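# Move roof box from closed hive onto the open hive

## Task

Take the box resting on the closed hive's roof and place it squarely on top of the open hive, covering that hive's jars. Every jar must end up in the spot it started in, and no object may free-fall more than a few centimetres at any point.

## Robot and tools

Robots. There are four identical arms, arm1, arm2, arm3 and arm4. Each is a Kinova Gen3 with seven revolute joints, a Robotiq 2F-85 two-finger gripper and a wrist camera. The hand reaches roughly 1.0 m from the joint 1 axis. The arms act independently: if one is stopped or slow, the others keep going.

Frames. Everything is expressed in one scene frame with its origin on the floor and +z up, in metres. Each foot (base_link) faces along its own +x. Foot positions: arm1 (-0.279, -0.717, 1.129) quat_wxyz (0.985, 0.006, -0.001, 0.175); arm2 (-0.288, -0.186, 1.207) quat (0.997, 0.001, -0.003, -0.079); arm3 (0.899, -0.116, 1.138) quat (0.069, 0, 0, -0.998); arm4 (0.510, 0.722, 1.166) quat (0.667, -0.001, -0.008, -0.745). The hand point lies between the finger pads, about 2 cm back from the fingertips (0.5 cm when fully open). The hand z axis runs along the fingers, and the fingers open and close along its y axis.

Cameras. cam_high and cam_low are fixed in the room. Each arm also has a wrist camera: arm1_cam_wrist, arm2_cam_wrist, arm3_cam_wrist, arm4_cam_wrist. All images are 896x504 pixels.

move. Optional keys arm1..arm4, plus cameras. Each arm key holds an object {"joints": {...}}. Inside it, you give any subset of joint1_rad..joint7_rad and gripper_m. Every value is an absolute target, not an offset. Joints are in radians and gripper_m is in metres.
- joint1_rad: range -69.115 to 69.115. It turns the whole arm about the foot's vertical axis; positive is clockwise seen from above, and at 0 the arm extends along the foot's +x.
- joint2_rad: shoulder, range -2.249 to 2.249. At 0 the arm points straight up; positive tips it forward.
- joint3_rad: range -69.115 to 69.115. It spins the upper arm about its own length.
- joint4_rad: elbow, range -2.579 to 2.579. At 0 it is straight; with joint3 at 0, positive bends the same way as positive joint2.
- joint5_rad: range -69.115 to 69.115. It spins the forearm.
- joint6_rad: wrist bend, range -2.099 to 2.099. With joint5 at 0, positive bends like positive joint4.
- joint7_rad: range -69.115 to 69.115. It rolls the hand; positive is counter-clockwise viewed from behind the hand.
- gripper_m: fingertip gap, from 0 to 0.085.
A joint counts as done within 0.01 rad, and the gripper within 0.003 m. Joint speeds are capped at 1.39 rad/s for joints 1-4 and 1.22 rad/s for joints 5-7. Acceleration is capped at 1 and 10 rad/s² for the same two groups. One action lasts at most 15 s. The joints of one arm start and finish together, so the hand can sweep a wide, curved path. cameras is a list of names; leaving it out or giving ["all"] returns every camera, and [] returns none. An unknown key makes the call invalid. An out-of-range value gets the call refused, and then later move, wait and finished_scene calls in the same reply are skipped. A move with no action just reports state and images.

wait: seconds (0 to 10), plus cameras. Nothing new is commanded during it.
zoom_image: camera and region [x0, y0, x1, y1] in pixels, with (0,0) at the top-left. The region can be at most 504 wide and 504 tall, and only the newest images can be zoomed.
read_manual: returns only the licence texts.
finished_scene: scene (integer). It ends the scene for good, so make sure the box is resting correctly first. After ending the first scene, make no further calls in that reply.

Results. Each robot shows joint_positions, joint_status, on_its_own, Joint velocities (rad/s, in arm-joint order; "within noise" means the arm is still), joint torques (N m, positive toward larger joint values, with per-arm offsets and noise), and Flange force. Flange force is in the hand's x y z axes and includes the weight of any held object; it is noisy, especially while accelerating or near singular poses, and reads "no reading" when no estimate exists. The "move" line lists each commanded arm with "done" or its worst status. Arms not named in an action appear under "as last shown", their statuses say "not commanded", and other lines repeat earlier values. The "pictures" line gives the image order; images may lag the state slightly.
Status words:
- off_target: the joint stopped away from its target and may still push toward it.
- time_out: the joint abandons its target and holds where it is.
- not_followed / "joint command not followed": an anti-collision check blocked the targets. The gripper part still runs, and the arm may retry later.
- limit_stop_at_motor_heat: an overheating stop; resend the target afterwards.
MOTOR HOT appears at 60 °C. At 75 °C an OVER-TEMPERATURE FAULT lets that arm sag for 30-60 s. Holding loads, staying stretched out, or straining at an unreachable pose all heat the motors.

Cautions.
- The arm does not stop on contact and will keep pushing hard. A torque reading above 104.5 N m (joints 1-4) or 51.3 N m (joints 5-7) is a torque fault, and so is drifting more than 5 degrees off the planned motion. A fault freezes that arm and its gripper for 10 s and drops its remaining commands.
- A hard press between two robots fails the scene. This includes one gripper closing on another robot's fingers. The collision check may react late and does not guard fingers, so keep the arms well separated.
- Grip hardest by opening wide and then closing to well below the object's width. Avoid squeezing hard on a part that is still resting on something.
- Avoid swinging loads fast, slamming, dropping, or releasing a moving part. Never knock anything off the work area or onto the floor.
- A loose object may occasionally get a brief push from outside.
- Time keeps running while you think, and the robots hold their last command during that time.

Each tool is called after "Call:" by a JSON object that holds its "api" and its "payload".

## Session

Call:
{"api": "move", "payload": {"arm1": {"joints":{"joint1_rad":0.5,"joint2_rad":-0.48,"joint3_rad":0,"joint4_rad":1.473,"joint5_rad":0,"joint6_rad":1.7,"joint7_rad":1.5708}}, "arm2": {"joints":{"joint1_rad":-0.23,"joint2_rad":-0.469,"joint3_rad":0,"joint4_rad":1.438,"joint5_rad":0,"joint6_rad":1.5,"joint7_rad":1.5708}}, "arm3": {"joints":{"joint1_rad":0.138,"joint2_rad":-0.458,"joint3_rad":0,"joint4_rad":1.544,"joint5_rad":0,"joint6_rad":1.45,"joint7_rad":1.5708}}, "arm4": {"joints":{"joint1_rad":0,"joint2_rad":-0.298,"joint3_rad":0,"joint4_rad":1.506,"joint5_rad":0,"joint6_rad":1.4,"joint7_rad":1.5708}}}}

Scene clock: 1.97 s.
Joint torques (N m): arm1=[-0.99 0.44 -0.73 -9.18 0.04 -1.06 0.19] | arm2=[-0.11 0.51 -1 -9.82 -0.02 -1.58 0.07] | arm3=[0.44 -0.31 -0.15 -8.37 -0.18 -1.92 0.2] | arm4=[-0.74 -3.19 0.81 -8.9 -0.49 -1.71 -0.1]
Motor temperatures (°C): arm1=[33 32 30 28 37 41 45] | arm2=[33 29 30 32 43 43 40] | arm3=[32 31 30 29 43 44 37] | arm4=[34 34 32 29 37 39 48]
Flange force (N): arm1=[1.1 0.0 2.4] | arm2=[3.3 -2.3 2.6] | arm3=[-2.5 0.4 -4.1] | arm4=[-1.7 3.3 -3.3]
move: arm1 done; arm2 done; arm3 done; arm4 done
Joint velocities: within noise
arm1.joint_positions: joint1_rad=+0.500 joint2_rad=-0.480 joint3_rad=+0.000 joint4_rad=+1.473 joint5_rad=+0.000 joint6_rad=+1.700 joint7_rad=+1.571 gripper_m=+0.085
arm1.joint_status: all done
arm1.hand: x=-0.0809 y=-0.7786 z=+1.6778 quat_wxyz=(-0.221, -0.073, -0.972, +0.010) (m; scene frame)
arm2.joint_positions: joint1_rad=-0.230 joint2_rad=-0.469 joint3_rad=+0.000 joint4_rad=+1.438 joint5_rad=+0.000 joint6_rad=+1.500 joint7_rad=+1.571 gripper_m=+0.085
arm2.joint_status: all done
arm2.hand: x=-0.0270 y=-0.1928 z=+1.8036 quat_wxyz=(-0.333, +0.034, -0.942, -0.012) (m; scene frame)
arm3.joint_positions: joint1_rad=+0.138 joint2_rad=-0.458 joint3_rad=+0.000 joint4_rad=+1.544 joint5_rad=+0.000 joint6_rad=+1.450 joint7_rad=+1.571 gripper_m=+0.085
arm3.joint_status: all done
arm3.hand: x=+0.6302 y=-0.0912 z=+1.6906 quat_wxyz=(-0.001, -0.954, +0.000, +0.299) (m; scene frame)
arm4.joint_positions: joint1_rad=+0.000 joint2_rad=-0.298 joint3_rad=+0.000 joint4_rad=+1.506 joint5_rad=+0.000 joint6_rad=+1.400 joint7_rad=+1.571 gripper_m=+0.085
arm4.joint_status: all done
arm4.hand: x=+0.4443 y=+0.4040 z=+1.7002 quat_wxyz=(-0.183, -0.718, -0.642, +0.197) (m; scene frame)
pictures: arm1_cam_wrist, arm2_cam_wrist, arm3_cam_wrist, arm4_cam_wrist, cam_high, cam_low

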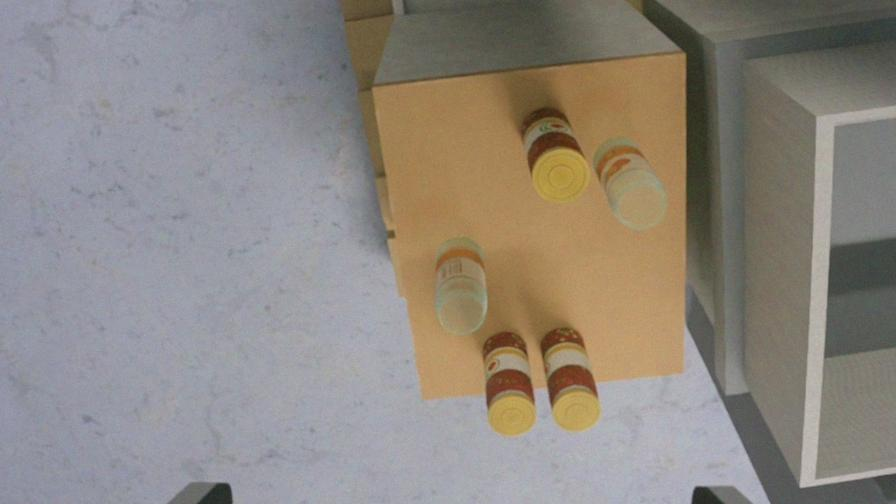

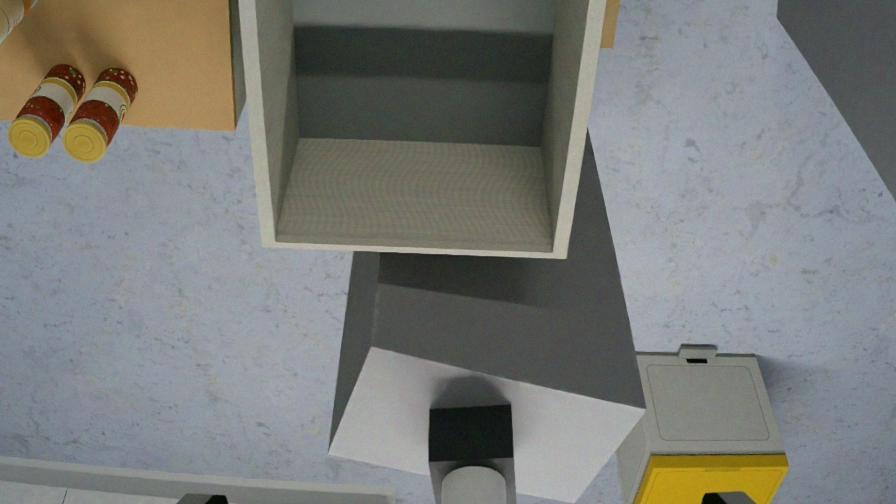

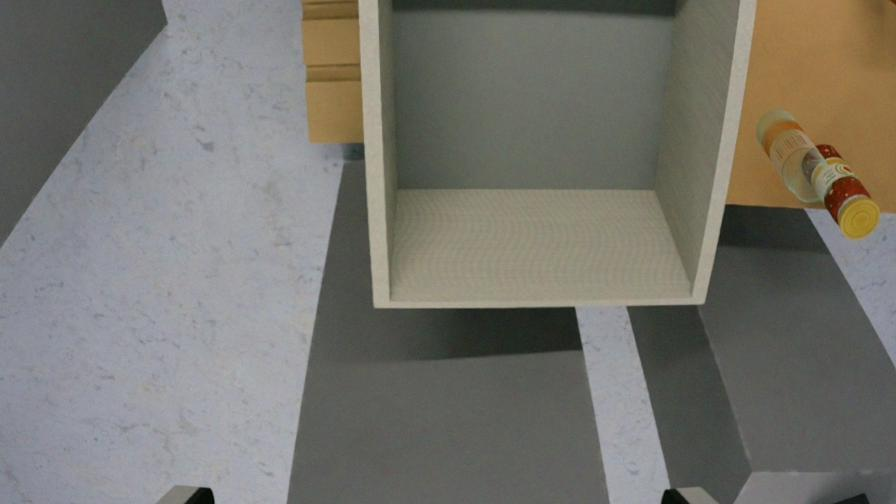

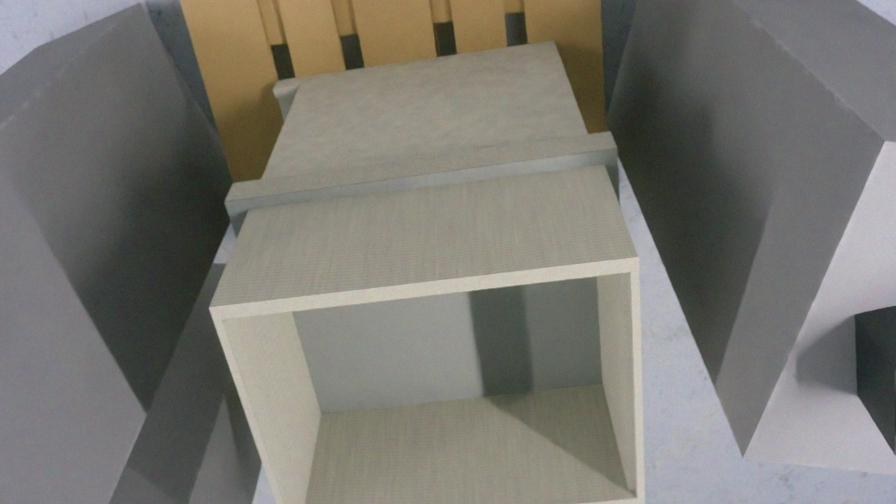

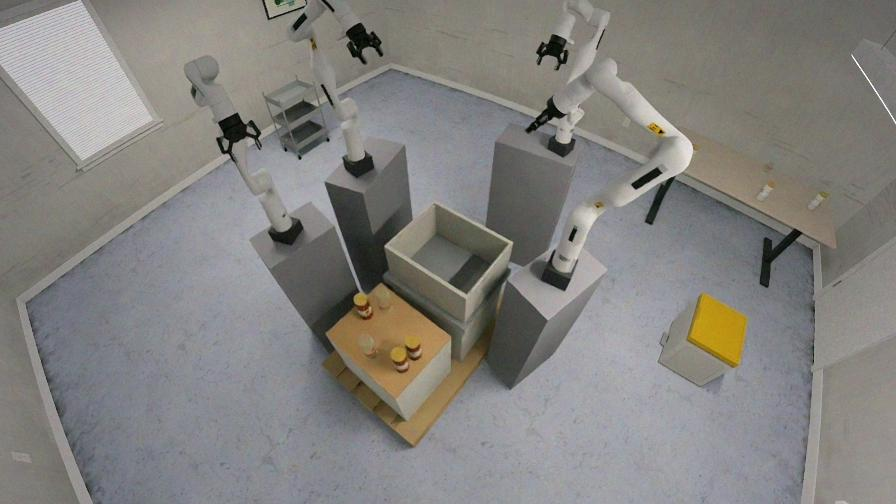

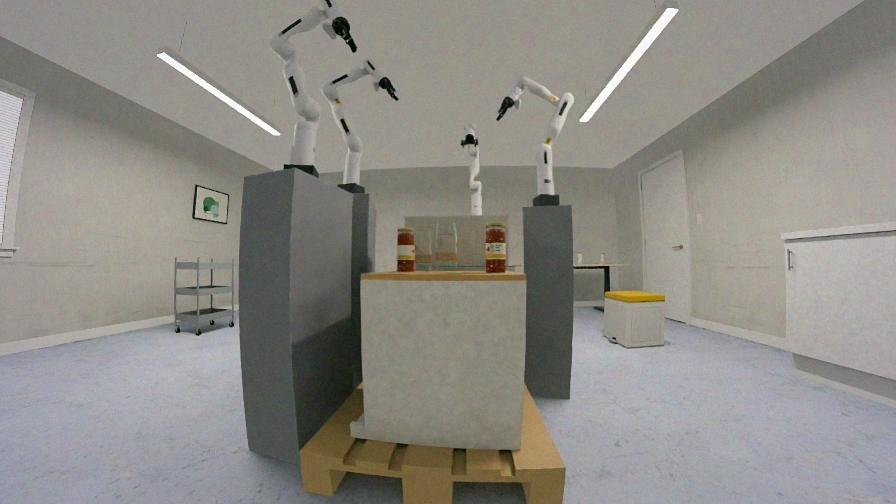

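Call:
{"api": "move", "payload": {"arm2": {"joints":{"joint1_rad":-0.154,"joint2_rad":1.101,"joint4_rad":1.950,"joint6_rad":0.0906,"joint7_rad":0.010}}, "arm3": {"joints":{"joint1_rad":-0.240,"joint2_rad":0.898,"joint4_rad":2.298,"joint6_rad":-0.0546,"joint7_rad":-0.372}}, "cameras": ["arm2_cam_wrist","arm3_cam_wrist","arm4_cam_wrist"]}}

Scene clock: 54.50 s.
Joint torques (N m): arm1=[-1.12 0.35 -0.71 -9.18 0.06 -0.98 0.13] | arm2=[-0.11 -17.63 -0.44 -1.42 -0.04 0.16 0.06] | arm3=[0.28 -14.74 0.49 1.38 -0.15 -0.26 0.28] | arm4=[-0.76 -3.23 0.82 -8.89 -0.47 -1.66 -0.16]
Motor temperatures (°C): arm1=[33 32 30 28 37 41 45] | arm2=[32 29 30 32 43 43 40] | arm3=[32 31 30 29 43 44 37] | arm4=[34 34 32 30 37 39 48]
Flange force (N): arm1=[0.9 -0.1 2.6] | arm2=[0.1 -2.6 -3.2] | arm3=[2.2 3.3 -1.4] | arm4=[-1.8 3.0 -3.2]
move: arm2 done; arm3 done
Joint velocities: within noise
arm1, arm4: as last shown
arm2.joint_positions: joint1_rad=-0.154 joint2_rad=+1.101 joint3_rad=+0.000 joint4_rad=+1.950 joint5_rad=+0.000 joint6_rad=+0.091 joint7_rad=+0.010 gripper_m=+0.085
arm2.joint_status: all done
arm2.hand: x=+0.1168 y=-0.2123 z=+1.0607 quat_wxyz=(-0.001, -0.705, -0.709, -0.003) (m; scene frame)
arm3.joint_positions: joint1_rad=-0.240 joint2_rad=+0.898 joint3_rad=+0.000 joint4_rad=+2.298 joint5_rad=+0.000 joint6_rad=-0.055 joint7_rad=-0.372 gripper_m=+0.085
arm3.joint_status: all done
arm3.hand: x=+0.5999 y=-0.2087 z=+1.0598 quat_wxyz=(-0.001, -0.709, +0.705, +0.000) (m; scene frame)
pictures: arm2_cam_wrist, arm3_cam_wrist, arm4_cam_wrist

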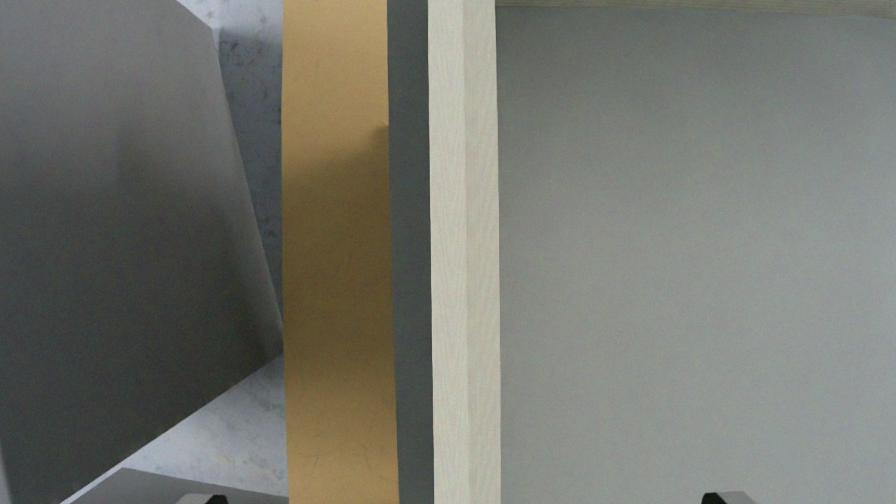

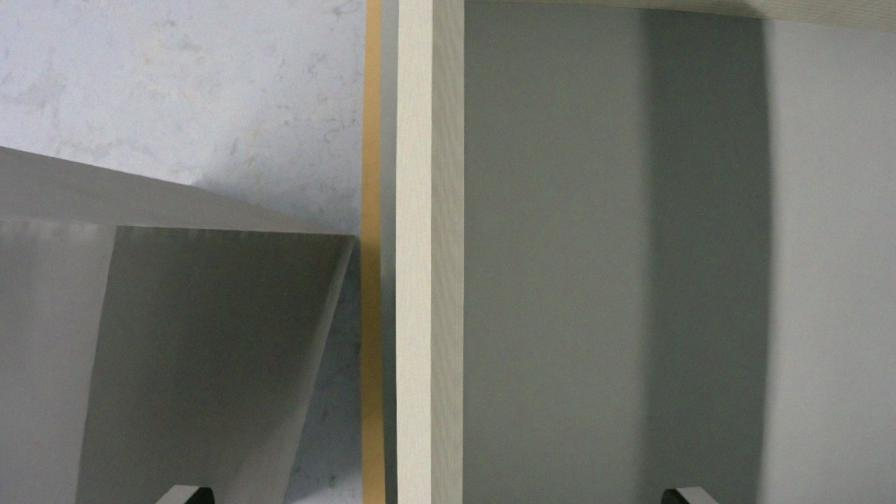

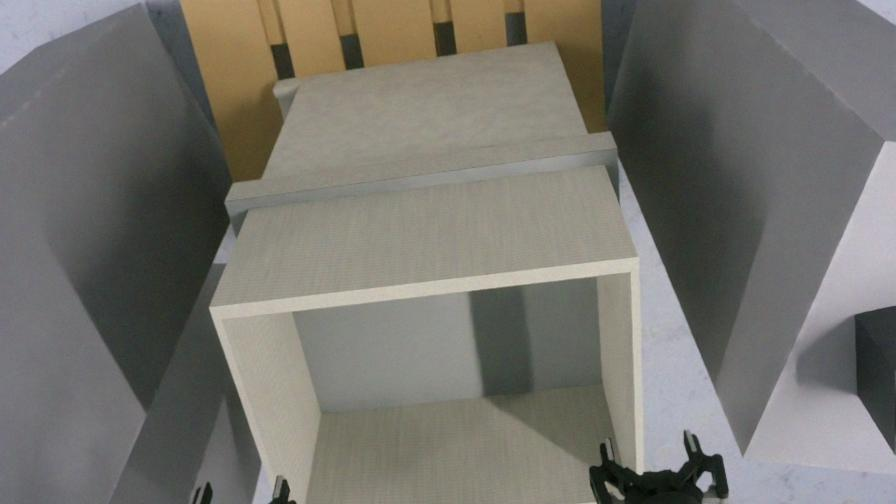

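Call:
{"api": "move", "payload": {"arm2": {"joints":{"joint1_rad":-0.155,"joint2_rad":1.424,"joint4_rad":1.755,"joint6_rad":-0.0373,"joint7_rad":0.0087}}, "arm3": {"joints":{"joint1_rad":-0.2435,"joint2_rad":1.2855,"joint4_rad":2.1594,"joint6_rad":-0.3033,"joint7_rad":-0.3755}}, "cameras": ["arm2_cam_wrist","arm3_cam_wrist"]}}

Scene clock: 114.33 s.
Joint torques (N m): arm1=[-0.99 0.45 -0.79 -9.17 0.04 -0.99 0.1] | arm2=[-0.11 -18.4 -0.37 -0.23 -0.05 0.21 0.07] | arm3=[0.37 -16.14 0.4 3.59 -0.13 -0.26 0.22] | arm4=[-0.7 -3.16 0.81 -8.95 -0.5 -1.68 -0.12]
Motor temperatures (°C): arm1=[33 32 30 28 37 41 45] | arm2=[32 30 30 32 43 43 40] | arm3=[32 32 30 29 43 43 37] | arm4=[34 34 32 30 37 39 48]
Flange force (N): arm1=[1.1 -0.5 2.6] | arm2=[-0.1 -2.2 -3.8] | arm3=[2.2 3.4 0.3] | arm4=[-1.5 3.2 -3.1]
move: arm2 done; arm3 done
Joint velocities: within noise
arm1, arm4: as last shown
arm2.joint_positions: joint1_rad=-0.155 joint2_rad=+1.424 joint3_rad=+0.000 joint4_rad=+1.755 joint5_rad=+0.000 joint6_rad=-0.037 joint7_rad=+0.009 gripper_m=+0.085
arm2.joint_status: all done
arm2.hand: x=+0.1184 y=-0.2117 z=+0.9307 quat_wxyz=(-0.001, -0.705, -0.709, -0.003) (m; scene frame)
arm3.joint_positions: joint1_rad=-0.243 joint2_rad=+1.286 joint3_rad=+0.000 joint4_rad=+2.159 joint5_rad=+0.000 joint6_rad=-0.303 joint7_rad=-0.375 gripper_m=+0.085
arm3.joint_status: all done
arm3.hand: x=+0.6021 y=-0.2091 z=+0.9299 quat_wxyz=(-0.001, -0.709, +0.705, +0.000) (m; scene frame)
pictures: arm2_cam_wrist, arm3_cam_wrist

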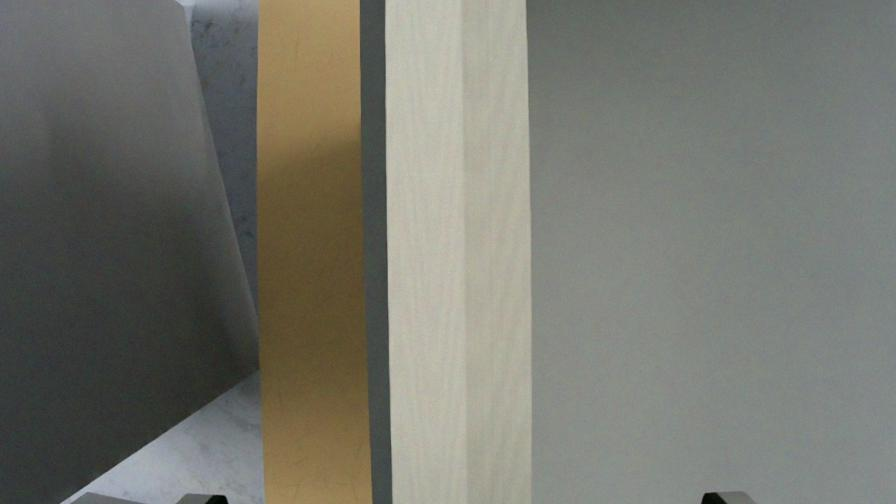

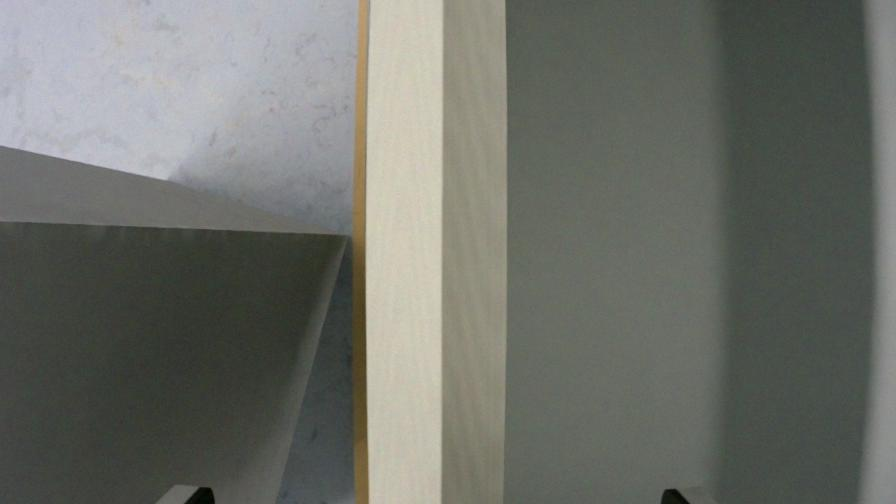

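Call:
{"api": "move", "payload": {"arm2": {"joints":{"gripper_m":0}}, "arm3": {"joints":{"gripper_m":0}}, "cameras": []}}

Call:
{"api": "move", "payload": {"arm2": {"joints":{"joint1_rad":-0.1554,"joint2_rad":1.2631,"joint4_rad":1.8676,"joint6_rad":0.0109}}, "arm3": {"joints":{"joint1_rad":-0.2435,"joint2_rad":1.0948,"joint4_rad":2.252,"joint6_rad":-0.2052}}, "cameras": ["arm4_cam_wrist","cam_low"]}}

Scene clock: 126.30 s.
Joint torques (N m): arm1=[-0.94 0.46 -0.78 -9.22 0.04 -1 0.15] | arm2=[0 -13.94 -0.94 -1.35 -0.42 -0.59 -0.34] | arm3=[-0.2 -10.49 -1.27 3.23 0.07 0.71 0.14] | arm4=[-0.67 -3.15 0.84 -8.97 -0.5 -1.67 -0.09]
Motor temperatures (°C): arm1=[33 32 30 28 37 41 45] | arm2=[32 30 30 32 43 43 40] | arm3=[32 32 30 29 43 43 37] | arm4=[34 34 32 30 37 39 48]
Flange force (N): arm1=[1.3 -0.4 2.7] | arm2=[-0.7 -2.7 -17.2] | arm3=[0.3 4.4 -14.6] | arm4=[-1.4 3.4 -3.0]
move: arm2 off_target; arm3 off_target
Joint velocities: within noise
arm1, arm4: as last shown
arm2.joint_positions: joint1_rad=-0.155 joint2_rad=+1.424 joint3_rad=+0.000 joint4_rad=+1.755 joint5_rad=+0.000 joint6_rad=-0.037 joint7_rad=+0.009 gripper_m=+0.017
arm2.joint_status: gripper_m off_target (ended at +0.017, target +0.000)
arm2.hand: x=+0.1184 y=-0.2117 z=+0.9307 quat_wxyz=(-0.001, -0.705, -0.709, -0.003) (m; scene frame)
arm3.joint_positions: joint1_rad=-0.243 joint2_rad=+1.285 joint3_rad=+0.000 joint4_rad=+2.159 joint5_rad=+0.000 joint6_rad=-0.303 joint7_rad=-0.375 gripper_m=+0.017
arm3.joint_status: gripper_m off_target (ended at +0.017, target +0.000)
arm3.hand: x=+0.6021 y=-0.2091 z=+0.9299 quat_wxyz=(-0.001, -0.709, +0.705, +0.000) (m; scene frame)
pictures: none
No camera images: "cameras" was empty.

Scene clock: 127.50 s.
Joint torques (N m): arm1=[-0.93 0.45 -0.69 -9.21 0.04 -1 0.17] | arm2=[0.47 -23.4 0.67 2.4 -0.28 1.75 -0.2] | arm3=[-0.01 -18.97 -0.38 6.9 0.03 1.4 0.24] | arm4=[-0.7 -3.19 0.83 -8.96 -0.52 -1.73 -0.04]
Motor temperatures (°C): arm1=[33 32 30 28 37 41 45] | arm2=[32 30 30 32 43 43 40] | arm3=[32 32 30 29 43 43 37] | arm4=[34 34 32 30 37 39 48]
Flange force (N): arm1=[1.2 0.0 2.7] | arm2=[0.4 2.7 15.7] | arm3=[2.5 8.1 17.5] | arm4=[-1.6 3.5 -3.2]
move: arm2 done; arm3 done
Joint velocities: within noise
arm1, arm4: as last shown
arm2.joint_positions: joint1_rad=-0.155 joint2_rad=+1.263 joint3_rad=+0.000 joint4_rad=+1.868 joint5_rad=+0.000 joint6_rad=+0.011 joint7_rad=+0.009 gripper_m=+0.017
arm2.joint_status: all done
arm2.hand: x=+0.1181 y=-0.2116 z=+0.9964 quat_wxyz=(-0.002, -0.705, -0.709, -0.003) (m; scene frame)
arm3.joint_positions: joint1_rad=-0.243 joint2_rad=+1.095 joint3_rad=+0.000 joint4_rad=+2.252 joint5_rad=+0.000 joint6_rad=-0.205 joint7_rad=-0.375 gripper_m=+0.017
arm3.joint_status: all done
arm3.hand: x=+0.6021 y=-0.2091 z=+0.9965 quat_wxyz=(-0.001, -0.709, +0.705, +0.000) (m; scene frame)
pictures: arm4_cam_wrist, cam_low

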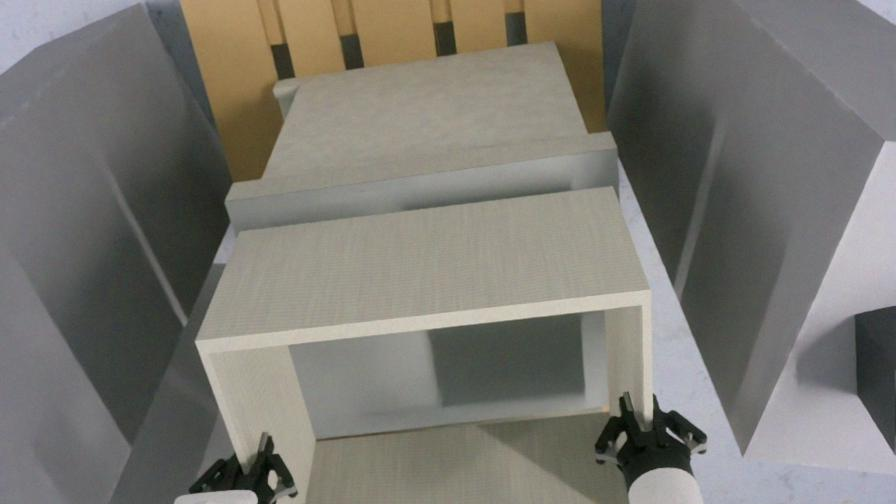

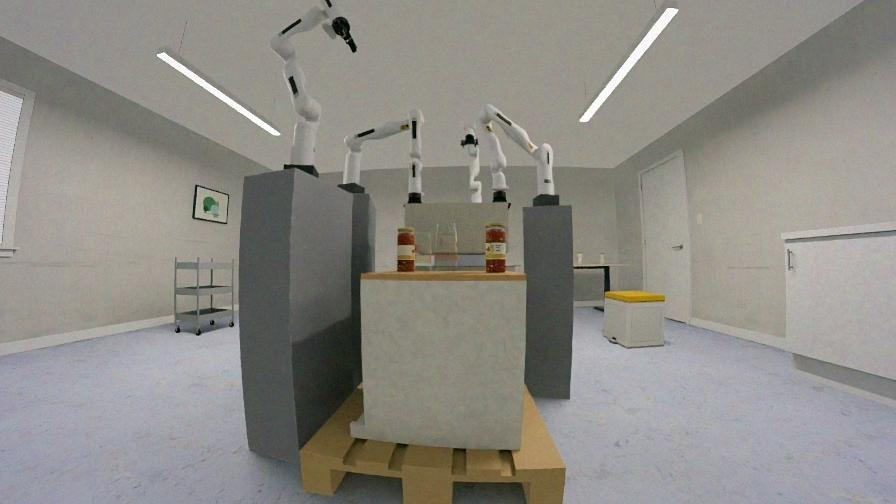

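Call:
{"api": "move", "payload": {"arm2": {"joints":{"joint2_rad":1.1009,"joint4_rad":1.9473,"joint6_rad":0.0934}}, "arm3": {"joints":{"joint2_rad":0.8982,"joint4_rad":2.304,"joint6_rad":-0.0606}}, "cameras": []}}

Call:
{"api": "move", "payload": {"arm2": {"joints":{"joint2_rad":0.9372,"joint4_rad":1.9944,"joint6_rad":0.21}}, "arm3": {"joints":{"joint2_rad":0.6959,"joint4_rad":2.3155,"joint6_rad":0.1302}}, "cameras": []}}

Call:
{"api": "move", "payload": {"arm2": {"joints":{"joint2_rad":0.7721,"joint4_rad":2.0087,"joint6_rad":0.3608}}, "arm3": {"joints":{"joint2_rad":0.4877,"joint4_rad":2.2864,"joint6_rad":0.3675}}, "cameras": ["cam_low"]}}

Call:
{"api": "move", "payload": {"arm2": {"joints":{"joint1_rad":-0.0085,"joint2_rad":0.7773,"joint4_rad":1.9894,"joint6_rad":0.3749,"joint7_rad":0.1509}}, "arm3": {"joints":{"joint1_rad":-0.4111,"joint2_rad":0.5179,"joint4_rad":2.2043,"joint6_rad":0.4194,"joint7_rad":-0.5478}}, "cameras": ["cam_high"]}}

Scene clock: 137.43 s.
Joint torques (N m): arm1=[-1.05 0.42 -0.85 -9.14 0.03 -1 0.13] | arm2=[0.41 -24.94 0.59 -0.27 -0.25 0.9 -0.21] | arm3=[0.15 -17.97 -0.1 4.56 -0.15 1.53 0.17] | arm4=[-0.72 -3.22 0.84 -8.91 -0.49 -1.72 -0.13]
Motor temperatures (°C): arm1=[33 32 30 29 37 41 45] | arm2=[32 31 30 32 43 43 40] | arm3=[32 32 30 29 43 43 37] | arm4=[34 34 32 30 37 39 48]
Flange force (N): arm1=[1.0 -0.6 2.4] | arm2=[0.5 0.8 17.7] | arm3=[2.5 6.6 15.5] | arm4=[-1.8 3.3 -3.3]
move: arm2 done; arm3 done
Joint velocities: within noise
arm1, arm4: as last shown
arm2.joint_positions: joint1_rad=-0.155 joint2_rad=+1.101 joint3_rad=+0.000 joint4_rad=+1.947 joint5_rad=+0.000 joint6_rad=+0.093 joint7_rad=+0.009 gripper_m=+0.017
arm2.joint_status: all done
arm2.hand: x=+0.1178 y=-0.2117 z=+1.0608 quat_wxyz=(-0.002, -0.705, -0.709, -0.003) (m; scene frame)
arm3.joint_positions: joint1_rad=-0.243 joint2_rad=+0.898 joint3_rad=+0.000 joint4_rad=+2.304 joint5_rad=+0.000 joint6_rad=-0.061 joint7_rad=-0.375 gripper_m=+0.017
arm3.joint_status: all done
arm3.hand: x=+0.6020 y=-0.2091 z=+1.0598 quat_wxyz=(-0.001, -0.709, +0.705, +0.000) (m; scene frame)
pictures: none
No camera images: "cameras" was empty.

Scene clock: 138.63 s.
Joint torques (N m): arm1=[-1.02 0.43 -0.72 -9.24 0.03 -1.03 0.1] | arm2=[0.4 -26.66 0.59 -4.44 -0.16 -0.35 -0.18] | arm3=[0.42 -16.64 0 0.8 -0.26 1.26 0.24] | arm4=[-0.71 -3.13 0.79 -8.88 -0.47 -1.69 -0.1]
Motor temperatures (°C): arm1=[33 32 30 29 37 41 45] | arm2=[32 31 30 32 43 43 40] | arm3=[32 32 30 29 43 43 37] | arm4=[34 34 32 30 37 39 48]
Flange force (N): arm1=[1.2 -0.2 2.7] | arm2=[0.9 -2.8 19.9] | arm3=[2.7 3.2 12.7] | arm4=[-1.6 3.2 -3.3]
move: arm2 done; arm3 done
Joint velocities: within noise
arm1, arm4: as last shown
arm2.joint_positions: joint1_rad=-0.155 joint2_rad=+0.937 joint3_rad=+0.000 joint4_rad=+1.994 joint5_rad=+0.000 joint6_rad=+0.210 joint7_rad=+0.009 gripper_m=+0.017
arm2.joint_status: all done
arm2.hand: x=+0.1175 y=-0.2118 z=+1.1250 quat_wxyz=(-0.002, -0.705, -0.709, -0.003) (m; scene frame)
arm3.joint_positions: joint1_rad=-0.243 joint2_rad=+0.696 joint3_rad=+0.000 joint4_rad=+2.315 joint5_rad=+0.000 joint6_rad=+0.130 joint7_rad=-0.375 gripper_m=+0.017
arm3.joint_status: all done
arm3.hand: x=+0.6016 y=-0.2092 z=+1.1227 quat_wxyz=(-0.001, -0.709, +0.705, +0.000) (m; scene frame)
pictures: none
No camera images: "cameras" was empty.

Scene clock: 139.87 s.
Joint torques (N m): arm1=[-1.02 0.5 -0.75 -9.17 0.03 -0.99 0.15] | arm2=[0.72 -23.27 0.75 -3.29 -0.17 1.52 -0.27] | arm3=[0.37 -15.34 -0.04 -0.14 -0.56 2.18 0.09] | arm4=[-0.8 -3.13 0.85 -8.94 -0.47 -1.68 -0.06]
Motor temperatures (°C): arm1=[33 32 30 29 37 41 45] | arm2=[32 31 30 32 43 43 40] | arm3=[32 32 30 29 43 43 37] | arm4=[34 34 32 30 37 39 48]
Flange force (N): arm1=[1.3 -0.2 2.6] | arm2=[1.2 1.7 18.8] | arm3=[3.8 7.5 14.0] | arm4=[-1.5 3.5 -3.2]
move: arm2 done; arm3 done
Joint velocities: within noise
arm1, arm4: as last shown
arm2.joint_positions: joint1_rad=-0.155 joint2_rad=+0.772 joint3_rad=+0.000 joint4_rad=+2.009 joint5_rad=+0.000 joint6_rad=+0.361 joint7_rad=+0.009 gripper_m=+0.017
arm2.joint_status: all done
arm2.hand: x=+0.1171 y=-0.2119 z=+1.1906 quat_wxyz=(-0.002, -0.705, -0.709, -0.003) (m; scene frame)
arm3.joint_positions: joint1_rad=-0.243 joint2_rad=+0.488 joint3_rad=+0.000 joint4_rad=+2.286 joint5_rad=+0.000 joint6_rad=+0.368 joint7_rad=-0.375 gripper_m=+0.017
arm3.joint_status: all done
arm3.hand: x=+0.6020 y=-0.2090 z=+1.1898 quat_wxyz=(-0.001, -0.709, +0.705, +0.000) (m; scene frame)
pictures: cam_low

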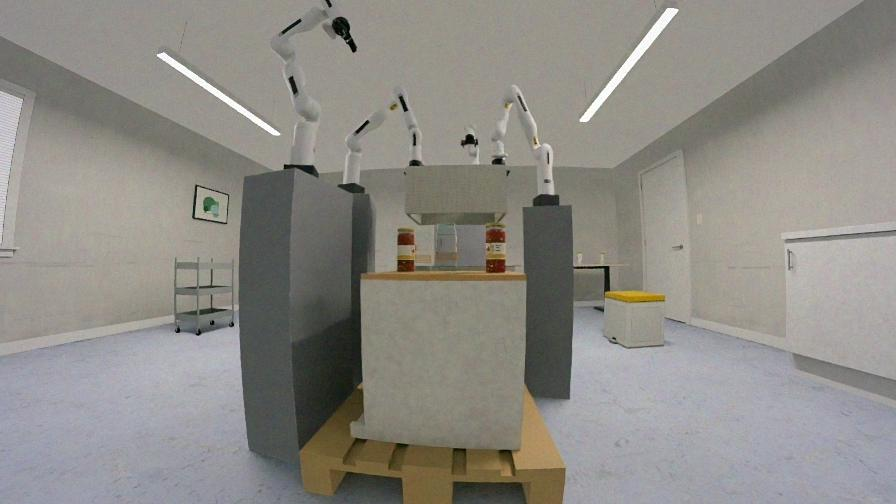

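Scene clock: 141.00 s.
Joint torques (N m): arm1=[-1.03 0.33 -0.83 -9.21 0.05 -1.01 0.13] | arm2=[0.84 -24.35 1.04 -5.4 -0.06 0.57 -0.3] | arm3=[0.51 -17.58 0.15 -2.43 -0.64 1.27 0.04] | arm4=[-0.7 -3.22 0.78 -9.03 -0.57 -1.65 -0.09]
Motor temperatures (°C): arm1=[33 32 30 29 37 41 45] | arm2=[32 31 30 32 43 43 40] | arm3=[32 32 30 29 43 43 37] | arm4=[34 34 32 30 37 39 48]
Flange force (N): arm1=[1.0 -0.5 2.6] | arm2=[1.9 -1.5 18.4] | arm3=[4.2 4.7 14.6] | arm4=[-1.3 3.2 -2.8]
move: arm2 done; arm3 done
Joint velocities: within noise
arm1.joint_positions: joint1_rad=+0.500 joint2_rad=-0.480 joint3_rad=+0.000 joint4_rad=+1.473 joint5_rad=+0.000 joint6_rad=+1.700 joint7_rad=+1.571 gripper_m=+0.085
arm1.joint_status: not commanded
arm1.hand: x=-0.0809 y=-0.7786 z=+1.6778 quat_wxyz=(-0.221, -0.073, -0.972, +0.010) (m; scene frame)
arm2.joint_positions: joint1_rad=-0.009 joint2_rad=+0.777 joint3_rad=+0.000 joint4_rad=+1.989 joint5_rad=+0.000 joint6_rad=+0.375 joint7_rad=+0.151 gripper_m=+0.017
arm2.joint_status: all done
arm2.hand: x=+0.1145 y=-0.2717 z=+1.1906 quat_wxyz=(-0.001, -0.707, -0.707, -0.003) (m; scene frame)
arm3.joint_positions: joint1_rad=-0.411 joint2_rad=+0.518 joint3_rad=+0.000 joint4_rad=+2.204 joint5_rad=+0.000 joint6_rad=+0.419 joint7_rad=-0.548 gripper_m=+0.017
arm3.joint_status: all done
arm3.hand: x=+0.5993 y=-0.2709 z=+1.1900 quat_wxyz=(-0.001, -0.708, +0.707, +0.000) (m; scene frame)
arm4.joint_positions: joint1_rad=+0.000 joint2_rad=-0.298 joint3_rad=+0.000 joint4_rad=+1.506 joint5_rad=+0.000 joint6_rad=+1.400 joint7_rad=+1.571 gripper_m=+0.085
arm4.joint_status: not commanded
arm4.hand: x=+0.4443 y=+0.4040 z=+1.7002 quat_wxyz=(-0.183, -0.718, -0.642, +0.197) (m; scene frame)
pictures: cam_high

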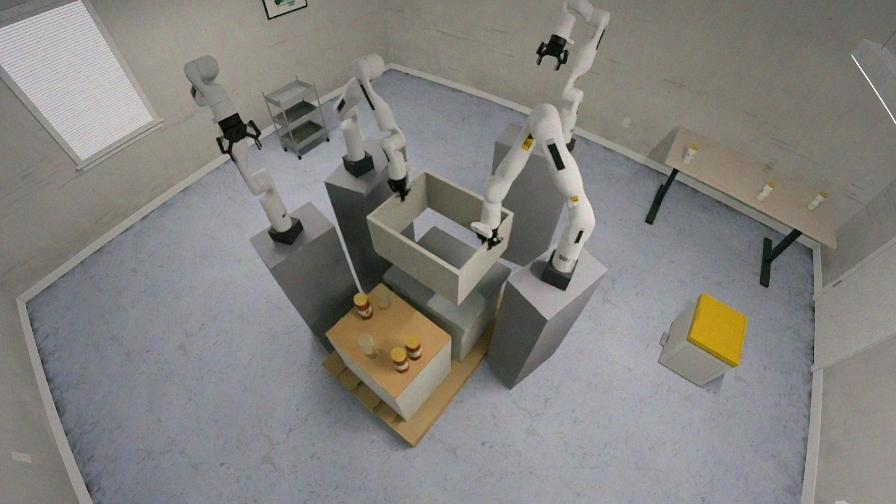

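Call:
{"api": "move", "payload": {"arm2": {"joints":{"joint1_rad":0.1306,"joint2_rad":0.7908,"joint4_rad":1.9421,"joint6_rad":0.4087,"joint7_rad":0.2854}}, "arm3": {"joints":{"joint1_rad":-0.5486,"joint2_rad":0.5601,"joint4_rad":2.0961,"joint6_rad":0.4854,"joint7_rad":-0.6899}}, "cameras": []}}

Call:
{"api": "move", "payload": {"arm2": {"joints":{"joint1_rad":0.2601,"joint2_rad":0.8135,"joint4_rad":1.8678,"joint6_rad":0.4603,"joint7_rad":0.4103}}, "arm3": {"joints":{"joint1_rad":-0.6602,"joint2_rad":0.6142,"joint4_rad":1.9626,"joint6_rad":0.5648,"joint7_rad":-0.8061}}, "cameras": []}}

Call:
{"api": "move", "payload": {"arm2": {"joints":{"joint1_rad":0.378,"joint2_rad":0.8461,"joint4_rad":1.7675,"joint6_rad":0.528,"joint7_rad":0.5236}}, "arm3": {"joints":{"joint1_rad":-0.7502,"joint2_rad":0.6798,"joint4_rad":1.8046,"joint6_rad":0.6572,"joint7_rad":-0.9007}}, "cameras": []}}

Call:
{"api": "move", "payload": {"arm2": {"joints":{"joint1_rad":0.4813,"joint2_rad":0.8889,"joint4_rad":1.6439,"joint6_rad":0.6088,"joint7_rad":0.6222}}, "arm3": {"joints":{"joint1_rad":-0.8233,"joint2_rad":0.7546,"joint4_rad":1.6278,"joint6_rad":0.7592,"joint7_rad":-0.9784}}, "cameras": []}}

Call:
{"api": "move", "payload": {"arm2": {"joints":{"joint1_rad":0.572,"joint2_rad":0.9442,"joint4_rad":1.4925,"joint6_rad":0.7049,"joint7_rad":0.7083}}, "arm3": {"joints":{"joint1_rad":-0.8824,"joint2_rad":0.845,"joint4_rad":1.4179,"joint6_rad":0.8787,"joint7_rad":-1.0422}}, "cameras": ["cam_high","arm1_cam_wrist","arm3_cam_wrist"]}}

Scene clock: 155.60 s.
Joint torques (N m): arm1=[-1.01 0.46 -0.77 -9.21 0.03 -0.99 0.14] | arm2=[1.36 -25.02 1.53 -5.57 -0.14 0.64 -0.51] | arm3=[0.34 -19.29 0.13 -2.8 -0.69 1.55 -0.08] | arm4=[-0.71 -3.13 0.89 -8.83 -0.45 -1.71 -0.11]
Motor temperatures (°C): arm1=[33 32 30 29 37 41 45] | arm2=[32 31 30 32 42 43 40] | arm3=[32 32 30 29 43 43 37] | arm4=[34 34 32 30 37 39 48]
Flange force (N): arm1=[1.2 -0.3 2.7] | arm2=[2.5 -0.4 18.4] | arm3=[4.7 5.4 15.0] | arm4=[-1.8 3.4 -3.5]
move: arm2 done; arm3 done
Joint velocities: within noise
arm1, arm4: as last shown
arm2.joint_positions: joint1_rad=+0.131 joint2_rad=+0.791 joint3_rad=+0.000 joint4_rad=+1.942 joint5_rad=+0.000 joint6_rad=+0.409 joint7_rad=+0.285 gripper_m=+0.017
arm2.joint_status: all done
arm2.hand: x=+0.1120 y=-0.3306 z=+1.1905 quat_wxyz=(-0.002, -0.708, -0.706, -0.003) (m; scene frame)
arm3.joint_positions: joint1_rad=-0.549 joint2_rad=+0.560 joint3_rad=+0.000 joint4_rad=+2.096 joint5_rad=+0.000 joint6_rad=+0.485 joint7_rad=-0.690 gripper_m=+0.017
arm3.joint_status: all done
arm3.hand: x=+0.5971 y=-0.3320 z=+1.1900 quat_wxyz=(-0.001, -0.706, +0.708, +0.000) (m; scene frame)
pictures: none
No camera images: "cameras" was empty.

Scene clock: 156.63 s.
Joint torques (N m): arm1=[-1.07 0.41 -0.77 -9.23 0.03 -1.03 0.13] | arm2=[1.33 -26.23 1.73 -6.69 0.02 0.45 -0.5] | arm3=[0.36 -21.72 0 -4.11 -0.83 1.24 -0.04] | arm4=[-0.69 -3.15 0.81 -8.92 -0.5 -1.72 -0.11]
Motor temperatures (°C): arm1=[33 32 30 29 37 41 45] | arm2=[32 31 30 32 42 43 40] | arm3=[32 32 30 29 43 43 37] | arm4=[34 34 32 30 37 39 48]
Flange force (N): arm1=[1.2 -0.3 2.6] | arm2=[2.9 -1.0 18.2] | arm3=[5.5 4.8 15.0] | arm4=[-1.6 3.2 -3.3]
move: arm2 done; arm3 done
Joint velocities: within noise
arm1, arm4: as last shown
arm2.joint_positions: joint1_rad=+0.260 joint2_rad=+0.813 joint3_rad=+0.000 joint4_rad=+1.868 joint5_rad=+0.000 joint6_rad=+0.460 joint7_rad=+0.410 gripper_m=+0.017
arm2.joint_status: all done
arm2.hand: x=+0.1095 y=-0.3896 z=+1.1904 quat_wxyz=(-0.001, -0.710, -0.704, -0.003) (m; scene frame)
arm3.joint_positions: joint1_rad=-0.660 joint2_rad=+0.614 joint3_rad=+0.000 joint4_rad=+1.963 joint5_rad=+0.000 joint6_rad=+0.565 joint7_rad=-0.806 gripper_m=+0.017
arm3.joint_status: all done
arm3.hand: x=+0.5946 y=-0.3933 z=+1.1900 quat_wxyz=(-0.001, -0.704, +0.710, +0.000) (m; scene frame)
pictures: none
No camera images: "cameras" was empty.

Scene clock: 157.73 s.
Joint torques (N m): arm1=[-1.01 0.42 -0.73 -9.14 0.01 -0.99 0.16] | arm2=[1.2 -28.23 1.39 -8.87 0.02 -0.21 -0.41] | arm3=[0.91 -24.65 0.64 -6.03 -0.63 0.76 -0.16] | arm4=[-0.66 -3.17 0.89 -8.95 -0.55 -1.68 -0.1]
Motor temperatures (°C): arm1=[33 32 30 29 37 41 45] | arm2=[32 31 30 32 42 43 40] | arm3=[32 32 30 29 43 43 37] | arm4=[34 34 32 30 37 39 48]
Flange force (N): arm1=[1.0 -0.1 2.4] | arm2=[4.2 -3.0 17.9] | arm3=[5.8 2.9 15.3] | arm4=[-1.5 3.5 -3.1]
move: arm2 done; arm3 done
Joint velocities: within noise
arm1, arm4: as last shown
arm2.joint_positions: joint1_rad=+0.378 joint2_rad=+0.846 joint3_rad=+0.000 joint4_rad=+1.767 joint5_rad=+0.000 joint6_rad=+0.528 joint7_rad=+0.524 gripper_m=+0.017
arm2.joint_status: all done
arm2.hand: x=+0.1068 y=-0.4492 z=+1.1902 quat_wxyz=(-0.002, -0.712, -0.702, -0.003) (m; scene frame)
arm3.joint_positions: joint1_rad=-0.750 joint2_rad=+0.680 joint3_rad=+0.000 joint4_rad=+1.805 joint5_rad=+0.000 joint6_rad=+0.657 joint7_rad=-0.901 gripper_m=+0.017
arm3.joint_status: all done
arm3.hand: x=+0.5919 y=-0.4551 z=+1.1901 quat_wxyz=(-0.001, -0.703, +0.711, +0.000) (m; scene frame)
pictures: none
No camera images: "cameras" was empty.

Scene clock: 158.90 s.
Joint torques (N m): arm1=[-1.06 0.4 -0.79 -9.18 0.05 -0.99 0.12] | arm2=[2.73 -28.89 2.95 -8.02 0.46 0.7 -0.47] | arm3=[-0.72 -27.19 -0.99 -6 -1.28 1.51 -0.29] | arm4=[-0.72 -3.16 0.86 -8.95 -0.51 -1.64 -0.08]
Motor temperatures (°C): arm1=[33 32 30 29 37 41 45] | arm2=[32 31 30 32 42 43 40] | arm3=[32 32 30 29 43 43 37] | arm4=[34 34 32 30 37 39 48]
Flange force (N): arm1=[1.1 -0.4 2.6] | arm2=[4.9 1.5 17.5] | arm3=[6.4 7.3 16.3] | arm4=[-1.5 3.5 -3.0]
move: arm2 done; arm3 done
Joint velocities: within noise
arm1, arm4: as last shown
arm2.joint_positions: joint1_rad=+0.481 joint2_rad=+0.889 joint3_rad=+0.000 joint4_rad=+1.644 joint5_rad=+0.000 joint6_rad=+0.609 joint7_rad=+0.622 gripper_m=+0.017
arm2.joint_status: all done
arm2.hand: x=+0.1040 y=-0.5082 z=+1.1901 quat_wxyz=(-0.001, -0.713, -0.701, -0.003) (m; scene frame)
arm3.joint_positions: joint1_rad=-0.823 joint2_rad=+0.755 joint3_rad=+0.000 joint4_rad=+1.628 joint5_rad=+0.000 joint6_rad=+0.759 joint7_rad=-0.978 gripper_m=+0.017
arm3.joint_status: all done
arm3.hand: x=+0.5900 y=-0.5161 z=+1.1903 quat_wxyz=(-0.001, -0.701, +0.713, +0.000) (m; scene frame)
pictures: none
No camera images: "cameras" was empty.

Scene clock: 160.13 s.
Joint torques (N m): arm1=[-1.04 0.48 -0.69 -9.17 0.05 -0.98 0.12] | arm2=[1.14 -31.8 1.3 -11.25 0.12 -0.44 -0.42] | arm3=[0.99 -31.03 0.98 -8.97 -0.44 0.51 -0.17] | arm4=[-0.74 -3.23 0.89 -8.97 -0.53 -1.73 -0.07]
Motor temperatures (°C): arm1=[33 32 30 29 37 41 45] | arm2=[32 31 30 32 42 43 40] | arm3=[32 32 30 29 43 43 37] | arm4=[34 34 32 30 37 39 48]
Flange force (N): arm1=[1.2 -0.1 2.6] | arm2=[5.5 -3.5 17.1] | arm3=[6.6 2.5 16.7] | arm4=[-1.6 3.6 -3.2]
move: arm2 done; arm3 done
Joint velocities: within noise
arm1, arm4: as last shown
arm2.joint_positions: joint1_rad=+0.572 joint2_rad=+0.944 joint3_rad=+0.000 joint4_rad=+1.492 joint5_rad=+0.000 joint6_rad=+0.705 joint7_rad=+0.708 gripper_m=+0.017
arm2.joint_status: all done
arm2.hand: x=+0.1016 y=-0.5677 z=+1.1899 quat_wxyz=(-0.001, -0.715, -0.699, -0.003) (m; scene frame)
arm3.joint_positions: joint1_rad=-0.882 joint2_rad=+0.845 joint3_rad=+0.000 joint4_rad=+1.418 joint5_rad=+0.000 joint6_rad=+0.879 joint7_rad=-1.042 gripper_m=+0.017
arm3.joint_status: all done
arm3.hand: x=+0.5869 y=-0.5781 z=+1.1905 quat_wxyz=(-0.001, -0.699, +0.715, +0.000) (m; scene frame)
pictures: arm1_cam_wrist, arm3_cam_wrist, cam_high

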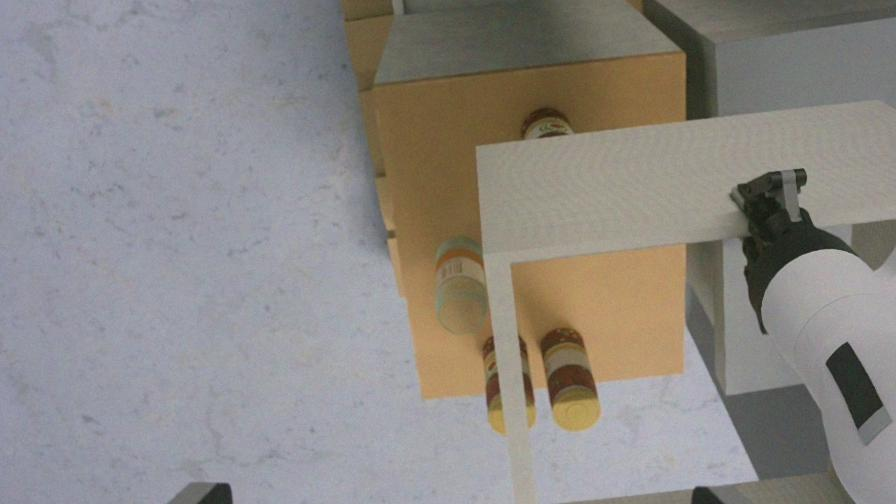

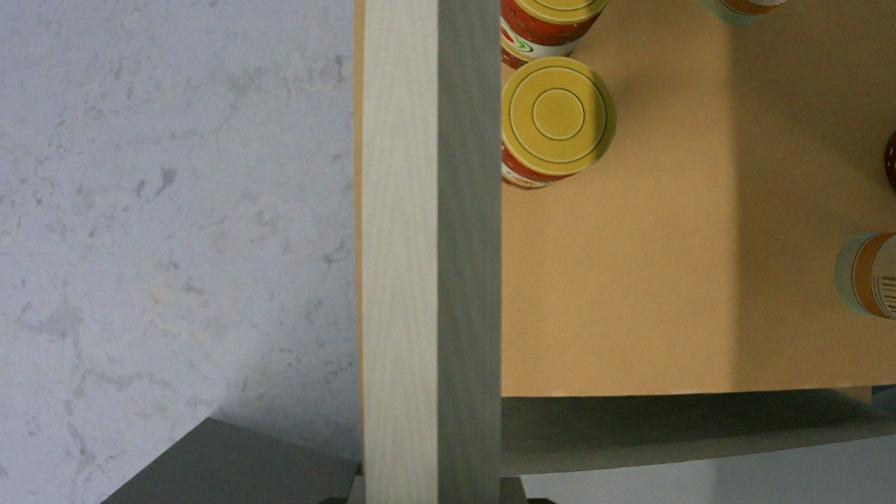

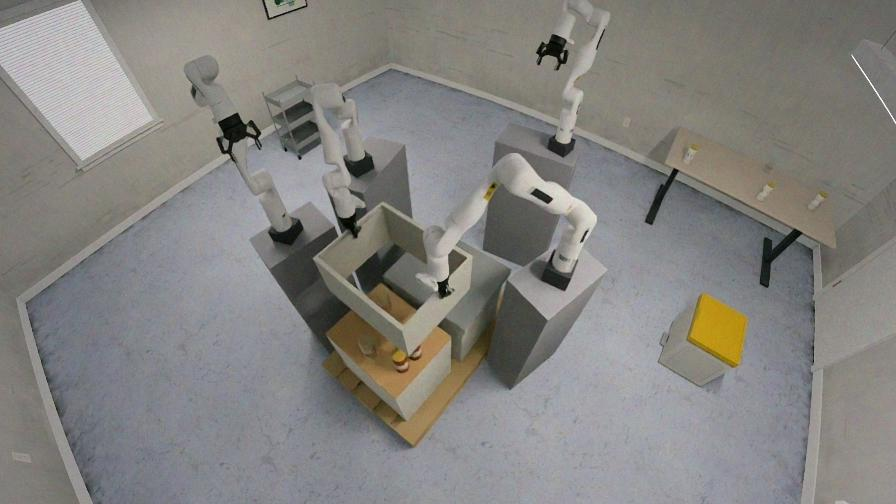

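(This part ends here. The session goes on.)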